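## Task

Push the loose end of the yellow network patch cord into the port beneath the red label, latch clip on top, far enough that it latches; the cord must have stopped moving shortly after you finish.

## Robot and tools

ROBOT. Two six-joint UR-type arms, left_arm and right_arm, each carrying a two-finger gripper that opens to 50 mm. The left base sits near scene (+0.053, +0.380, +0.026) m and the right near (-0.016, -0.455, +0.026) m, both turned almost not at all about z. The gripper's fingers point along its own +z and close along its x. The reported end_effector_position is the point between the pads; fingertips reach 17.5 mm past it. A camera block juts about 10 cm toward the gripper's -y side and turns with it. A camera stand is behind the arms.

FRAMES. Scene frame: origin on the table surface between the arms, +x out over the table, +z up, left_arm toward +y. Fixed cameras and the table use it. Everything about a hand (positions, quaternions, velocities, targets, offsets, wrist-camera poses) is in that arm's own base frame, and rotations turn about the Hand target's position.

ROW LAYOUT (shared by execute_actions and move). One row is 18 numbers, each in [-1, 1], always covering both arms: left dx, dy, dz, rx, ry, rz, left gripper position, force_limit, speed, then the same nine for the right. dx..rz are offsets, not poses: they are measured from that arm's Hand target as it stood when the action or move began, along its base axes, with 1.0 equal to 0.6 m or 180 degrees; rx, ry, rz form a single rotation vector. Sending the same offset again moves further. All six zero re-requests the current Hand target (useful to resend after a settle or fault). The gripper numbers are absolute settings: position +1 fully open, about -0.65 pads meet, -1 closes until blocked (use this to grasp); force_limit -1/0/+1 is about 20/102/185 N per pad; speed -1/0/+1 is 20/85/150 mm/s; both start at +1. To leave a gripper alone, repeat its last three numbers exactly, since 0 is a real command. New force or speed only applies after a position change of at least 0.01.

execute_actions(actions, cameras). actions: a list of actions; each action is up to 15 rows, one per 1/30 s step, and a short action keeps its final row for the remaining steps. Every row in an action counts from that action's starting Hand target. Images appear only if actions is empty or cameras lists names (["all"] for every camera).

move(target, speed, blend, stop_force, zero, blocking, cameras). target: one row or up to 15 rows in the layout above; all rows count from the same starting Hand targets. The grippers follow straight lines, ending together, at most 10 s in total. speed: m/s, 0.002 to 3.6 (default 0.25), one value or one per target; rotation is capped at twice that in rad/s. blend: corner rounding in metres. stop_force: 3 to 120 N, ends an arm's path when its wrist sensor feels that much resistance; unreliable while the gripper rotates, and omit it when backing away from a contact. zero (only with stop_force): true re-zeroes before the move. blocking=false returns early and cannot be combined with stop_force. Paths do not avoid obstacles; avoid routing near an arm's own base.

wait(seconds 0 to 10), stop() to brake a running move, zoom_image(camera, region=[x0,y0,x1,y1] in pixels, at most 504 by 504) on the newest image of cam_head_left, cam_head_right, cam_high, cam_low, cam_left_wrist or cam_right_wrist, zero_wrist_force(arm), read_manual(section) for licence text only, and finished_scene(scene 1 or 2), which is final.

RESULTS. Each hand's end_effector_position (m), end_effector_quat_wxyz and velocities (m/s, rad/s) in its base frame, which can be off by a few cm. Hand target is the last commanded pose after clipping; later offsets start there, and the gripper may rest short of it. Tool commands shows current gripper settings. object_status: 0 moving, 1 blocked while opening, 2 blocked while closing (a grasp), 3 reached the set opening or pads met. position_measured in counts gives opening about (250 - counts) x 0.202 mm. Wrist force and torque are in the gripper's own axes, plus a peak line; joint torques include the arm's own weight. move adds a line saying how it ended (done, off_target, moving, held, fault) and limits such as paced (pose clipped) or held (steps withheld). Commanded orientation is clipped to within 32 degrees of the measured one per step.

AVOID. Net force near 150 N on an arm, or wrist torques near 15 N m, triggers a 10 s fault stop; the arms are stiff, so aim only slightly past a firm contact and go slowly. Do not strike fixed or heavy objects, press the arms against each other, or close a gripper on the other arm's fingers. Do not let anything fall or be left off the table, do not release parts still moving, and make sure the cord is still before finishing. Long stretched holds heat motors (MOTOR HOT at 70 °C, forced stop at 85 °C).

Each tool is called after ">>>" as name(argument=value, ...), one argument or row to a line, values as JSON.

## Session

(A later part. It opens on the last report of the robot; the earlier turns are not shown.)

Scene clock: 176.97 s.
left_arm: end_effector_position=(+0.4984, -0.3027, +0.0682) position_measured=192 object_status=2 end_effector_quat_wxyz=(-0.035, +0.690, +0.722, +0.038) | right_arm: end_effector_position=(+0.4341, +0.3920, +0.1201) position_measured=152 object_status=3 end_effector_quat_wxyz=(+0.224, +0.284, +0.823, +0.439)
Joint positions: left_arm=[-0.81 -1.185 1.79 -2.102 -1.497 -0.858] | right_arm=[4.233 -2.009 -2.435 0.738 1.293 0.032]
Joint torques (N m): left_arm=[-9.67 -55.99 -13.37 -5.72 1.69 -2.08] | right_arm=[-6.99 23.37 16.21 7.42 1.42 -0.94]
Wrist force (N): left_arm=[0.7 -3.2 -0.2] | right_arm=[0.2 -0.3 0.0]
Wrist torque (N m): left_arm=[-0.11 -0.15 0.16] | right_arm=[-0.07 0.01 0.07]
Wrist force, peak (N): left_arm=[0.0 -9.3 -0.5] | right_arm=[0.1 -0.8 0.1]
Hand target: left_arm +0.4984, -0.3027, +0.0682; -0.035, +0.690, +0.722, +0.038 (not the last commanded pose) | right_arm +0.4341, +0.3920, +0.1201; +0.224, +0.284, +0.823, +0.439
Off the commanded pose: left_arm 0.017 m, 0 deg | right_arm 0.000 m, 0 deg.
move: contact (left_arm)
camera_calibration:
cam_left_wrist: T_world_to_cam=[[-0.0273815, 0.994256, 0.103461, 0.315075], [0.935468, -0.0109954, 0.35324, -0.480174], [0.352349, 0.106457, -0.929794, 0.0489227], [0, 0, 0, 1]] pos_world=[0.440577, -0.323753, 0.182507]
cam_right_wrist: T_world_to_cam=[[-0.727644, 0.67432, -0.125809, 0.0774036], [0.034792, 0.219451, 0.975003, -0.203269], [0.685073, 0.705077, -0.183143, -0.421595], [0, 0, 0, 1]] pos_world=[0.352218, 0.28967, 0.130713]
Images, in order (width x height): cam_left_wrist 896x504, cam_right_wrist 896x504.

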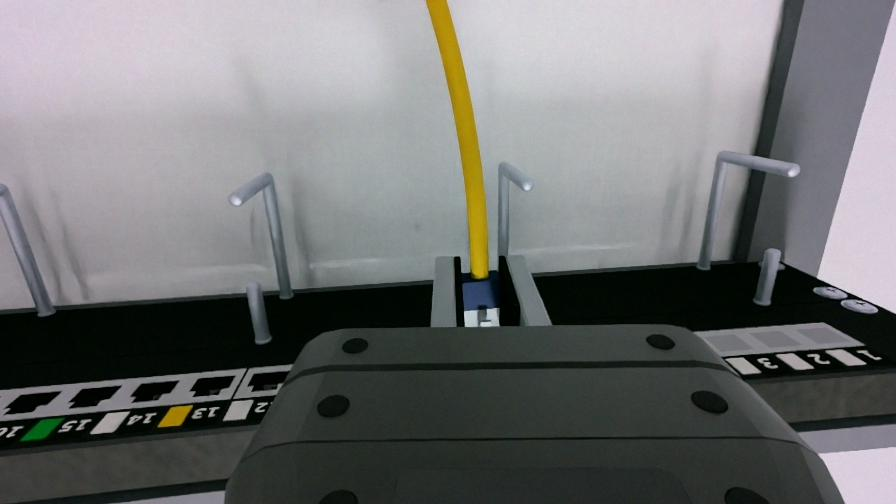

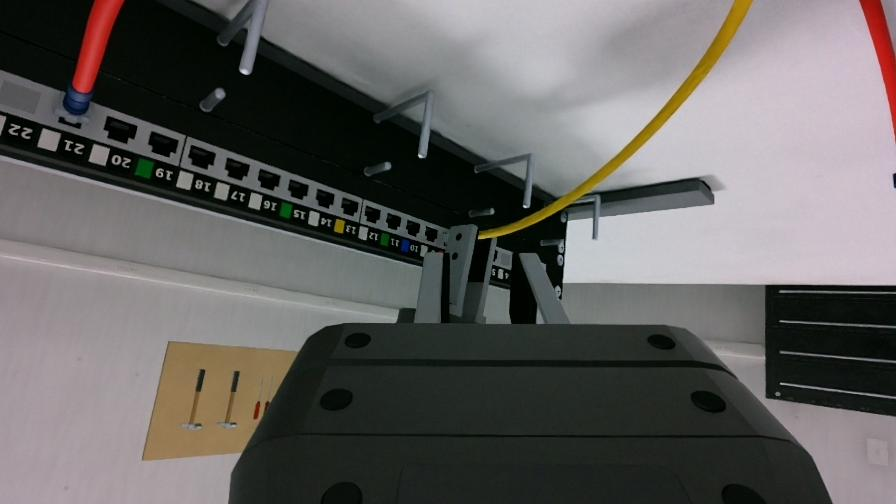

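>>> move(
  target=[-0.002,-0.0003,-0.0014,0,0,0,-1,-0.5,-0.8,0,0,0,0,0,0,0,1,1],
  speed=0.02,
)

>>> move(
  target=[0.03,0.0013,0,0,0,0,-1,-0.5,-0.8,0,0,0,0,0,0,0,1,1],
  speed=0.008,
  stop_force=12,
  cameras=["cam_right_wrist"],
)

>>> zoom_image(
  camera="cam_right_wrist",
  region=[428, 222, 468, 252],
)

Scene clock: 187.93 s.
left_arm: end_effector_position=(+0.4973, -0.3028, +0.0674) position_measured=192 object_status=2 end_effector_quat_wxyz=(-0.035, +0.690, +0.722, +0.038) | right_arm: end_effector_position=(+0.4341, +0.3920, +0.1201) position_measured=152 object_status=3 end_effector_quat_wxyz=(+0.224, +0.284, +0.823, +0.439)
Joint positions: left_arm=[-0.812 -1.186 1.793 -2.104 -1.497 -0.859] | right_arm=[4.233 -2.009 -2.435 0.738 1.293 0.032]
Joint torques (N m): left_arm=[-11.49 -55.05 -12.02 -5.25 -1.66 -2.2] | right_arm=[-6.59 23.93 16.13 7.45 1.46 -0.84]
Wrist force (N): left_arm=[0.1 0.0 -0.6] | right_arm=[0.1 -0.7 -0.1]
Wrist torque (N m): left_arm=[-0.05 -0.13 0.17] | right_arm=[-0.14 0.03 0.06]
Wrist force, peak (N): left_arm=[0.7 -3.4 -0.4] | right_arm=[0.2 -0.8 0.2]
Hand target: left_arm +0.4972, -0.3029, +0.0673; -0.035, +0.690, +0.722, +0.038 | right_arm +0.4341, +0.3920, +0.1201; +0.224, +0.284, +0.823, +0.439
Off the commanded pose: left_arm 0.000 m, 0 deg | right_arm 0.000 m, 0 deg.
move: done

Scene clock: 189.50 s.
left_arm: end_effector_position=(+0.4997, -0.3028, +0.0673) position_measured=192 object_status=2 end_effector_quat_wxyz=(-0.035, +0.690, +0.722, +0.038) | right_arm: end_effector_position=(+0.4341, +0.3920, +0.1201) position_measured=152 object_status=3 end_effector_quat_wxyz=(+0.224, +0.284, +0.823, +0.439)
Joint positions: left_arm=[-0.808 -1.182 1.787 -2.103 -1.497 -0.856] | right_arm=[4.233 -2.009 -2.435 0.738 1.293 0.032]
Joint torques (N m): left_arm=[-9.51 -54.11 -14.08 -6.24 1.45 -2.08] | right_arm=[-6.77 24.03 16.45 7.47 1.5 -0.85]
Wrist force (N): left_arm=[1.5 -7.1 -3.3] | right_arm=[0.1 -0.2 0.0]
Wrist torque (N m): left_arm=[-0.26 -0.02 0.11] | right_arm=[-0.05 0.03 0.07]
Wrist force, peak (N): left_arm=[2.3 -13.7 -3.2] | right_arm=[0.3 -0.7 -0.3]
Hand target: left_arm +0.4997, -0.3028, +0.0673; -0.035, +0.690, +0.722, +0.038 (not the last commanded pose) | right_arm +0.4341, +0.3920, +0.1201; +0.224, +0.284, +0.823, +0.439
Off the commanded pose: left_arm 0.016 m, 0 deg | right_arm 0.000 m, 0 deg.
move: contact (left_arm)
camera_calibration:
cam_right_wrist: T_world_to_cam=[[-0.727644, 0.67432, -0.125809, 0.0774036], [0.034792, 0.219451, 0.975003, -0.203269], [0.685073, 0.705077, -0.183143, -0.421595], [0, 0, 0, 1]] pos_world=[0.352218, 0.28967, 0.130713]
Images, in order (width x height): cam_right_wrist 896x504.

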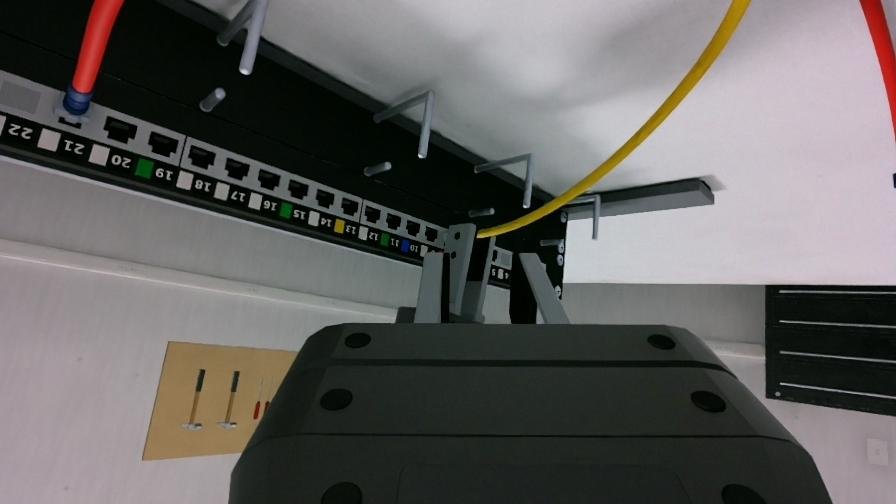

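Scaled by 12.600 from the camera's 896x504 image, which has a finer 1280x720 frame.

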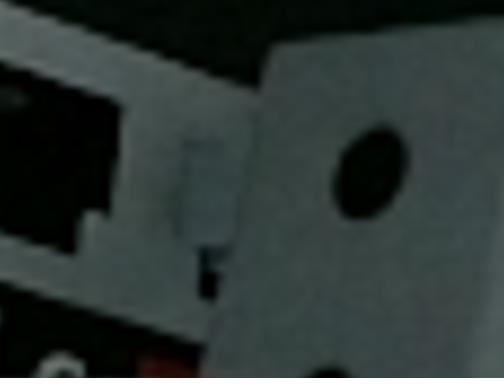

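>>> move(
  target=[-0.0045,-0.0005,0.0005,0.0111,0,0,-1,-0.5,-0.8,0,0,0,0,0,0,0,1,1],
  speed=0.02,
)

>>> move(
  target=[0.03,0.0013,0,0,0,0,-1,-0.5,-0.8,0,0,0,0,0,0,0,1,1],
  speed=0.008,
  stop_force=10,
  cameras=["cam_right_wrist"],
)

>>> zoom_image(
  camera="cam_right_wrist",
  region=[428, 222, 468, 252],
)

Scene clock: 200.03 s.
left_arm: end_effector_position=(+0.4970, -0.3031, +0.0676) position_measured=192 object_status=2 end_effector_quat_wxyz=(-0.047, +0.689, +0.721, +0.051) | right_arm: end_effector_position=(+0.4341, +0.3920, +0.1201) position_measured=152 object_status=3 end_effector_quat_wxyz=(+0.224, +0.284, +0.823, +0.439)
Joint positions: left_arm=[-0.823 -1.178 1.776 -2.069 -1.475 -0.872] | right_arm=[4.233 -2.009 -2.435 0.738 1.293 0.032]
Joint torques (N m): left_arm=[-11.25 -29.98 -27.59 -0.26 2.73 -2.02] | right_arm=[-6.69 24.38 16.47 7.43 1.43 -0.84]
Wrist force (N): left_arm=[0.5 0.2 -0.6] | right_arm=[0.2 -0.5 0.0]
Wrist torque (N m): left_arm=[-0.01 -0.18 0.17] | right_arm=[-0.10 0.01 0.07]
Wrist force, peak (N): left_arm=[1.7 -7.1 -3.3] | right_arm=[0.2 -0.8 -0.1]
Hand target: left_arm +0.4970, -0.3031, +0.0676; -0.047, +0.689, +0.721, +0.051 | right_arm +0.4341, +0.3920, +0.1201; +0.224, +0.284, +0.823, +0.439
Off the commanded pose: left_arm 0.000 m, 0 deg | right_arm 0.000 m, 0 deg.
move: done

Scene clock: 202.60 s.
left_arm: end_effector_position=(+0.5075, -0.3026, +0.0676) position_measured=192 object_status=2 end_effector_quat_wxyz=(-0.047, +0.689, +0.721, +0.051) | right_arm: end_effector_position=(+0.4341, +0.3920, +0.1201) position_measured=152 object_status=3 end_effector_quat_wxyz=(+0.224, +0.284, +0.823, +0.439)
Joint positions: left_arm=[-0.809 -1.16 1.75 -2.061 -1.474 -0.859] | right_arm=[4.233 -2.009 -2.435 0.738 1.293 0.032]
Joint torques (N m): left_arm=[-7.76 -56.93 -15.1 -7.14 3.65 -2.1] | right_arm=[-6.78 24.69 16.6 7.29 1.44 -0.82]
Wrist force (N): left_arm=[2.1 -9.5 -1.2] | right_arm=[0.1 -0.6 0.0]
Wrist torque (N m): left_arm=[-0.19 -0.07 0.14] | right_arm=[-0.12 0.04 0.07]
Wrist force, peak (N): left_arm=[2.3 -16.6 -1.8] | right_arm=[0.4 -0.7 -0.3]
Hand target: left_arm +0.5075, -0.3026, +0.0676; -0.047, +0.689, +0.721, +0.051 (not the last commanded pose) | right_arm +0.4341, +0.3920, +0.1201; +0.224, +0.284, +0.823, +0.439
Off the commanded pose: left_arm 0.007 m, 0 deg | right_arm 0.000 m, 0 deg.
move: contact (left_arm)
camera_calibration:
cam_right_wrist: T_world_to_cam=[[-0.727644, 0.67432, -0.125809, 0.0774036], [0.034792, 0.219451, 0.975003, -0.203269], [0.685073, 0.705077, -0.183143, -0.421595], [0, 0, 0, 1]] pos_world=[0.352218, 0.28967, 0.130713]
Images, in order (width x height): cam_right_wrist 896x504.

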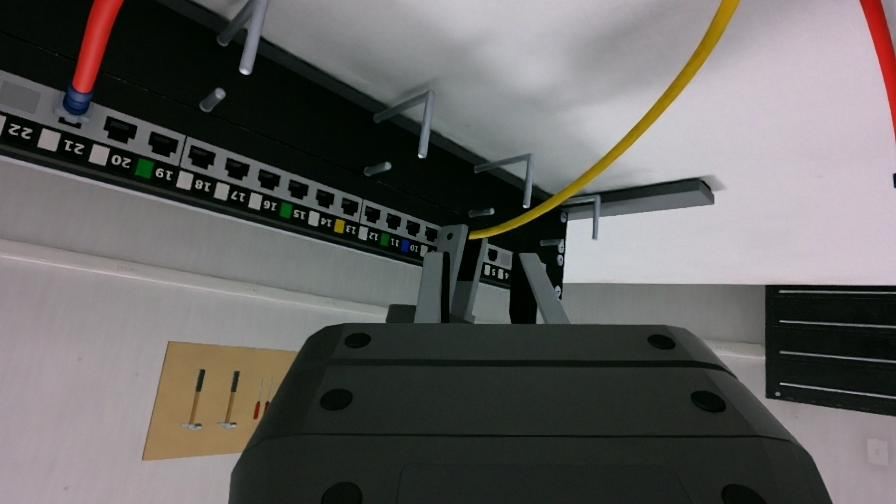

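Scaled by 12.600 from the camera's 896x504 image, which has a finer 1280x720 frame.

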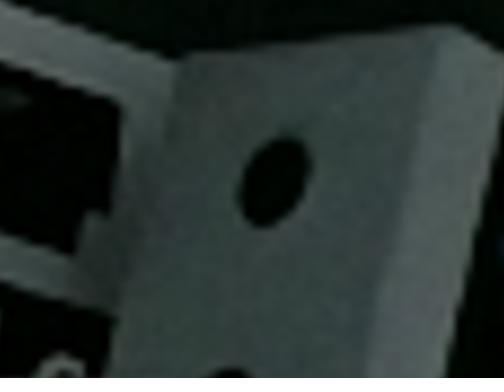

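>>> move(
  target=[0.0125,0.0006,0,0,0,0,-1,-0.5,-0.8,0,0,0,0,0,0,0,1,1],
  speed=0.008,
  stop_force=25,
  cameras=["cam_right_wrist"],
)

Scene clock: 207.00 s.
left_arm: end_effector_position=(+0.5150, -0.3023, +0.0676) position_measured=192 object_status=2 end_effector_quat_wxyz=(-0.047, +0.689, +0.721, +0.051) | right_arm: end_effector_position=(+0.4341, +0.3920, +0.1201) position_measured=152 object_status=3 end_effector_quat_wxyz=(+0.224, +0.284, +0.823, +0.439)
Joint positions: left_arm=[-0.8 -1.148 1.731 -2.056 -1.473 -0.849] | right_arm=[4.233 -2.009 -2.435 0.738 1.293 0.032]
Joint torques (N m): left_arm=[15.74 -31.79 -31.61 -1.89 6.11 2.58] | right_arm=[-7.14 24.68 16.44 7.36 1.38 -0.73]
Wrist force (N): left_arm=[1.0 -16.6 -2.0] | right_arm=[0.4 -0.4 -0.1]
Wrist torque (N m): left_arm=[-0.36 -0.10 0.23] | right_arm=[-0.09 -0.03 0.07]
Wrist force, peak (N): left_arm=[4.7 -17.8 -0.4] | right_arm=[0.1 -0.7 -0.3]
Hand target: left_arm +0.5150, -0.3023, +0.0676; -0.047, +0.689, +0.721, +0.051 | right_arm +0.4341, +0.3920, +0.1201; +0.224, +0.284, +0.823, +0.439
Off the commanded pose: left_arm 0.000 m, 0 deg | right_arm 0.000 m, 0 deg.
move: done
camera_calibration:
cam_right_wrist: T_world_to_cam=[[-0.727644, 0.67432, -0.125809, 0.0774036], [0.034792, 0.219451, 0.975003, -0.203269], [0.685073, 0.705077, -0.183143, -0.421595], [0, 0, 0, 1]] pos_world=[0.352218, 0.28967, 0.130713]
Images, in order (width x height): cam_right_wrist 896x504.

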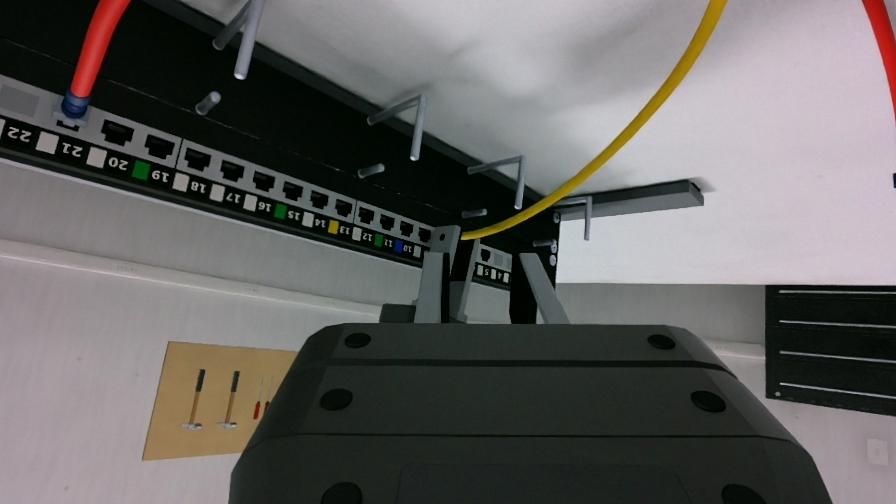

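>>> move(
  target=[-0.0025,0,0,0,0,0,-1,-0.5,-0.8,0,0,0,0,0,0,0,1,1],
  speed=0.01,
)

>>> move(
  target=[-0.01,-0.0004,0,0,0,0,-1,-0.5,-0.8,0,0,0,0,0,0,0,1,1],
  speed=0.006,
  stop_force=10,
)

Scene clock: 212.63 s.
left_arm: end_effector_position=(+0.5136, -0.3022, +0.0676) position_measured=192 object_status=2 end_effector_quat_wxyz=(-0.047, +0.689, +0.721, +0.051) | right_arm: end_effector_position=(+0.4341, +0.3920, +0.1201) position_measured=152 object_status=3 end_effector_quat_wxyz=(+0.224, +0.284, +0.823, +0.439)
Joint positions: left_arm=[-0.801 -1.15 1.735 -2.057 -1.473 -0.851] | right_arm=[4.233 -2.009 -2.435 0.738 1.293 0.032]
Joint torques (N m): left_arm=[-10.6 -57.82 -10.8 -4.02 -1.72 -2.2] | right_arm=[-6.62 24.97 16.53 7.33 1.41 -0.64]
Wrist force (N): left_arm=[-1.6 3.8 -0.4] | right_arm=[0.1 -0.5 0.0]
Wrist torque (N m): left_arm=[0.03 -0.13 0.20] | right_arm=[-0.10 0.02 0.07]
Wrist force, peak (N): left_arm=[1.4 -16.9 -2.0] | right_arm=[0.3 -0.9 -0.1]
Hand target: left_arm +0.5135, -0.3023, +0.0676; -0.047, +0.689, +0.721, +0.051 | right_arm +0.4341, +0.3920, +0.1201; +0.224, +0.284, +0.823, +0.439
Off the commanded pose: left_arm 0.000 m, 0 deg | right_arm 0.000 m, 0 deg.
move: done

Scene clock: 214.53 s.
left_arm: end_effector_position=(+0.5075, -0.3025, +0.0676) position_measured=192 object_status=2 end_effector_quat_wxyz=(-0.047, +0.689, +0.721, +0.051) | right_arm: end_effector_position=(+0.4341, +0.3920, +0.1201) position_measured=152 object_status=3 end_effector_quat_wxyz=(+0.224, +0.284, +0.823, +0.439)
Joint positions: left_arm=[-0.809 -1.16 1.75 -2.061 -1.474 -0.859] | right_arm=[4.233 -2.009 -2.435 0.738 1.293 0.032]
Joint torques (N m): left_arm=[-10.74 -58.44 -8.76 -1.56 -1.98 -2] | right_arm=[-6.97 25.27 16.09 7.48 1.42 -0.62]
Wrist force (N): left_arm=[-6.8 11.3 2.5] | right_arm=[0.1 -0.6 -0.2]
Wrist torque (N m): left_arm=[0.27 -0.23 0.27] | right_arm=[-0.11 0.02 0.07]
Wrist force, peak (N): left_arm=[-8.1 12.1 3.8] | right_arm=[0.4 -0.6 0.1]
Hand target: left_arm +0.5075, -0.3025, +0.0676; -0.047, +0.689, +0.721, +0.051 | right_arm +0.4341, +0.3920, +0.1201; +0.224, +0.284, +0.823, +0.439
Off the commanded pose: left_arm 0.000 m, 0 deg | right_arm 0.000 m, 0 deg.
move: done

>>> wait(
  seconds=0.1,
  cameras=["cam_right_wrist","cam_left_wrist"],
)

>>> zoom_image(
  camera="cam_right_wrist",
  region=[400, 205, 480, 265],
)

Scene clock: 218.23 s.
left_arm: end_effector_position=(+0.5075, -0.3025, +0.0676) position_measured=192 object_status=2 end_effector_quat_wxyz=(-0.047, +0.689, +0.721, +0.051) | right_arm: end_effector_position=(+0.4341, +0.3920, +0.1201) position_measured=152 object_status=3 end_effector_quat_wxyz=(+0.224, +0.284, +0.823, +0.439)
Joint positions: left_arm=[-0.809 -1.16 1.75 -2.061 -1.474 -0.859] | right_arm=[4.233 -2.009 -2.435 0.738 1.293 0.032]
Joint torques (N m): left_arm=[-10.71 -57.01 -9.13 -1.5 -1.84 -2.2] | right_arm=[-7.14 25.1 16.25 7.41 1.44 -0.53]
Wrist force (N): left_arm=[-7.1 11.5 2.4] | right_arm=[0.1 -0.3 -0.1]
Wrist torque (N m): left_arm=[0.29 -0.18 0.28] | right_arm=[-0.07 0.03 0.07]
Wrist force, peak (N): left_arm=[-6.9 11.8 2.5] | right_arm=[0.2 -0.8 -0.2]
Hand target: left_arm +0.5075, -0.3025, +0.0676; -0.047, +0.689, +0.721, +0.051 | right_arm +0.4341, +0.3920, +0.1201; +0.224, +0.284, +0.823, +0.439
Tool commands: left_gripper/position=-1.0 left_gripper/force_limit=-0.5 left_gripper/speed=-0.8 right_gripper/position=+0.0 right_gripper/force_limit=+1.0 right_gripper/speed=+1.0
Off the commanded pose: left_arm 0.000 m, 0 deg | right_arm 0.000 m, 0 deg.
wait: 0.10 s; at rest from the start
camera_calibration:
cam_left_wrist: T_world_to_cam=[[-0.02725, 0.990058, 0.137996, 0.311596], [0.93555, -0.0233712, 0.35242, -0.492264], [0.352142, 0.138706, -0.925612, 0.0546704], [0, 0, 0, 1]] pos_world=[0.449777, -0.327586, 0.181088]
cam_right_wrist: T_world_to_cam=[[-0.727644, 0.67432, -0.125809, 0.0774036], [0.034792, 0.219451, 0.975003, -0.203269], [0.685073, 0.705077, -0.183143, -0.421595], [0, 0, 0, 1]] pos_world=[0.352218, 0.28967, 0.130713]
Images, in order (width x height): cam_left_wrist 896x504, cam_right_wrist 896x504.

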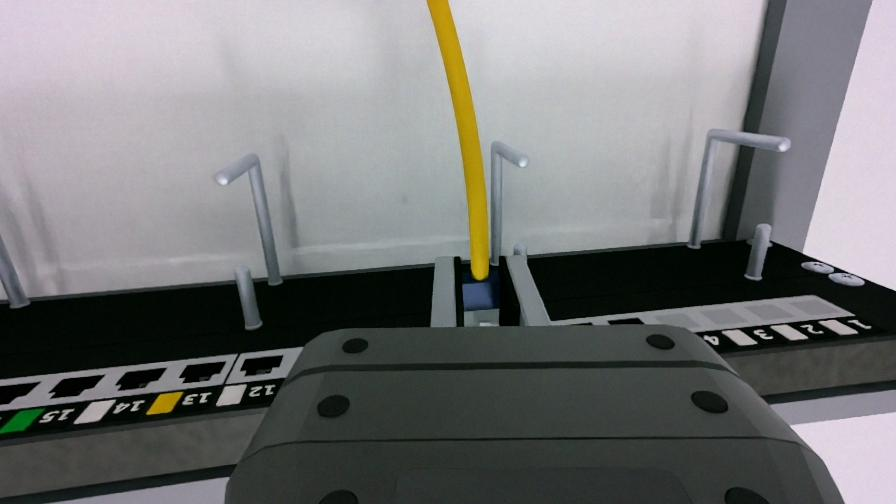

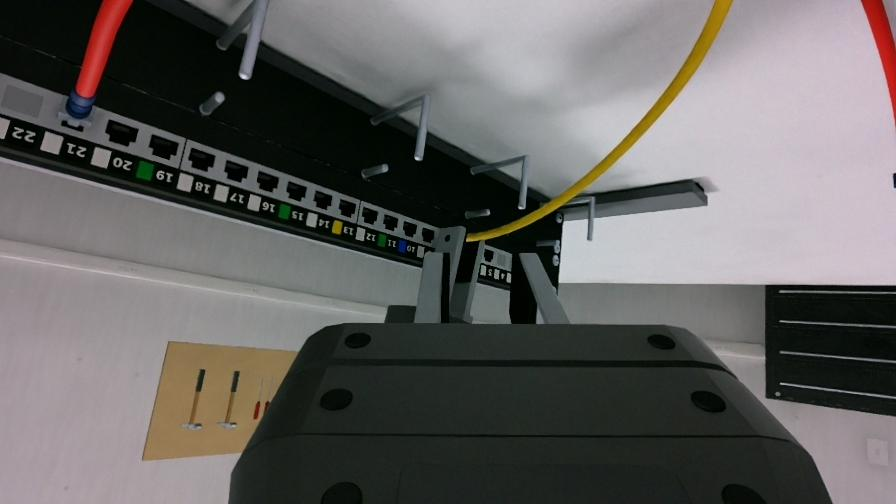

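Scaled by 6.300 from the camera's 896x504 image, which has a finer 1280x720 frame.

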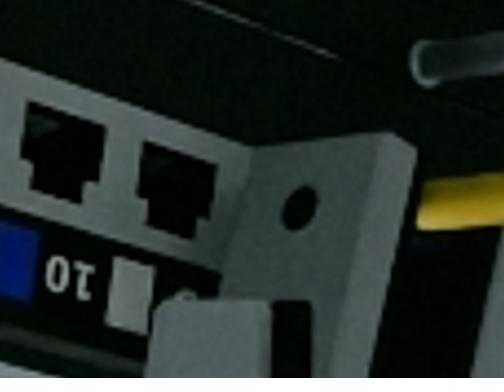

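>>> move(
  target=[
    [0.0022,0.0,0,0,0,0,-1,-0.5,-0.8,0,0,0,0,0,0,0,1,1],
    [0.0022,0,0,0,0,0,0.1,-0.5,-0.8,0,0,0,0,0,0,0,1,1],
    [-0.06,0.0,0.13,0,0,0,0.1,-0.5,-0.8,0,0,0,0,0,0,0,1,1],
    [-0.18,0.25,0.25,-0.0444,0,0,0.1,-0.5,-0.8,0,0,0,0,0,0,0,1,1],
  ],
  speed=[0.01,0.05,0.06,0.2],
  cameras=["cam_right_wrist","cam_left_wrist","cam_head_left"],
)

>>> zoom_image(
  camera="cam_right_wrist",
  region=[385, 205, 505, 295],
)

>>> zoom_image(
  camera="cam_left_wrist",
  region=[0, 300, 300, 450],
)

Scene clock: 227.13 s.
left_arm: end_effector_position=(+0.3996, -0.1526, +0.2175) position_measured=138 object_status=3 end_effector_quat_wxyz=(+0.001, +0.691, +0.723, +0.001) | right_arm: end_effector_position=(+0.4341, +0.3920, +0.1201) position_measured=152 object_status=3 end_effector_quat_wxyz=(+0.224, +0.284, +0.823, +0.439)
Joint positions: left_arm=[-0.682 -1.74 2.011 -1.844 -1.57 -0.727] | right_arm=[4.233 -2.009 -2.435 0.738 1.293 0.032]
Joint torques (N m): left_arm=[10.23 -30.71 -15.41 -0.37 -2.46 2.68] | right_arm=[-6.72 25.35 16.59 7.35 1.25 -0.58]
Wrist force (N): left_arm=[0.1 -0.2 -0.4] | right_arm=[0.0 -0.6 0.0]
Wrist torque (N m): left_arm=[-0.05 -0.11 0.15] | right_arm=[-0.11 0.04 0.07]
Wrist force, peak (N): left_arm=[-7.5 11.2 4.6] | right_arm=[0.3 -0.8 0.0]
Hand target: left_arm +0.3995, -0.1525, +0.2176; +0.001, +0.691, +0.723, +0.001 | right_arm +0.4341, +0.3920, +0.1201; +0.224, +0.284, +0.823, +0.439
Off the commanded pose: left_arm 0.000 m, 0 deg | right_arm 0.000 m, 0 deg.
move: done
camera_calibration:
cam_left_wrist: T_world_to_cam=[[-0.0272705, 0.999628, -0.00089632, 0.171234], [0.935544, 0.0258381, 0.352263, -0.433039], [0.352155, 0.00876784, -0.935901, 0.193156], [0, 0, 0, 1]] pos_world=[0.341777, -0.161675, 0.333472]
cam_right_wrist: T_world_to_cam=[[-0.727644, 0.67432, -0.125809, 0.0774036], [0.034792, 0.219451, 0.975003, -0.203269], [0.685073, 0.705077, -0.183143, -0.421595], [0, 0, 0, 1]] pos_world=[0.352218, 0.28967, 0.130713]
Images, in order (width x height): cam_head_left 896x504, cam_left_wrist 896x504, cam_right_wrist 896x504.

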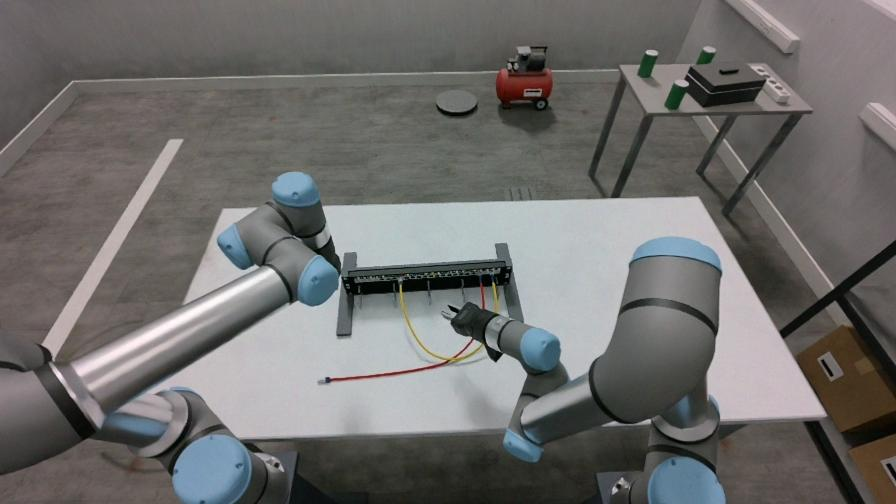

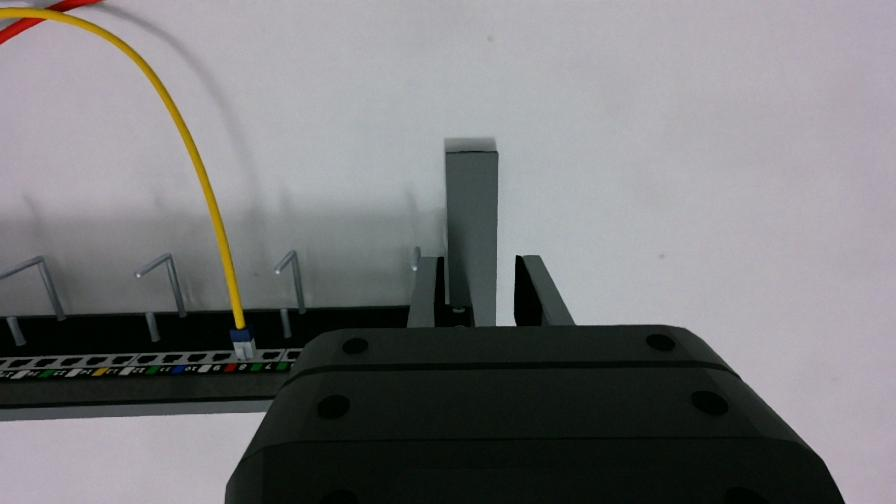

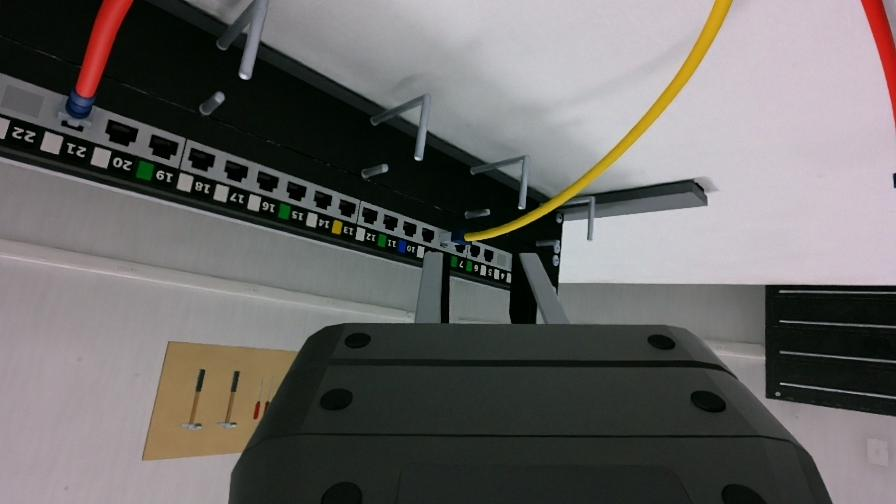

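Scaled by 4.200 from the camera's 896x504 image, which has a finer 1280x720 frame.

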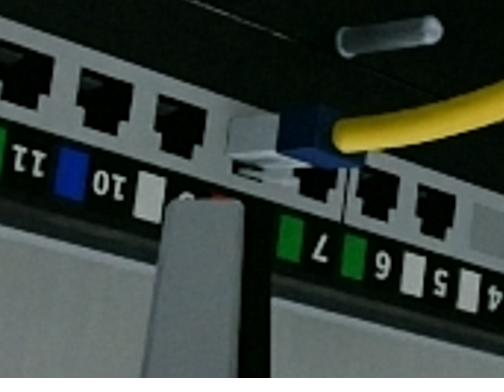

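Scaled by 1.680 from the camera's 896x504 image, which has a finer 1280x720 frame.

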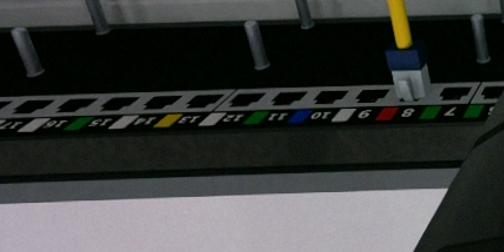

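>>> wait(
  seconds=1,
)

>>> finished_scene(
  scene=2,
)

Scene clock: 231.27 s.
left_arm: end_effector_position=(+0.3995, -0.1525, +0.2176) position_measured=138 object_status=3 end_effector_quat_wxyz=(+0.001, +0.691, +0.723, +0.001) | right_arm: end_effector_position=(+0.4341, +0.3920, +0.1201) position_measured=152 object_status=3 end_effector_quat_wxyz=(+0.224, +0.284, +0.823, +0.439)
Joint positions: left_arm=[-0.682 -1.741 2.011 -1.843 -1.57 -0.727] | right_arm=[4.233 -2.009 -2.435 0.738 1.293 0.032]
Joint torques (N m): left_arm=[10.25 -31.81 -15.95 -0.35 -2.33 2.56] | right_arm=[-6.24 25.53 16.13 7.47 1.29 -0.52]
Wrist force (N): left_arm=[0.3 -0.2 -0.6] | right_arm=[0.2 -0.5 0.0]
Wrist torque (N m): left_arm=[-0.06 -0.13 0.16] | right_arm=[-0.10 0.02 0.07]
Wrist force, peak (N): left_arm=[0.6 0.1 -0.8] | right_arm=[-0.1 -1.0 -0.2]
Hand target: left_arm +0.3995, -0.1525, +0.2176; +0.001, +0.691, +0.723, +0.001 | right_arm +0.4341, +0.3920, +0.1201; +0.224, +0.284, +0.823, +0.439
Tool commands: left_gripper/position=+0.1 left_gripper/force_limit=-0.5 left_gripper/speed=-0.8 right_gripper/position=+0.0 right_gripper/force_limit=+1.0 right_gripper/speed=+1.0
Off the commanded pose: left_arm 0.000 m, 0 deg | right_arm 0.000 m, 0 deg.
wait: 1.00 s; at rest from the start

The scene is finished: the task was done.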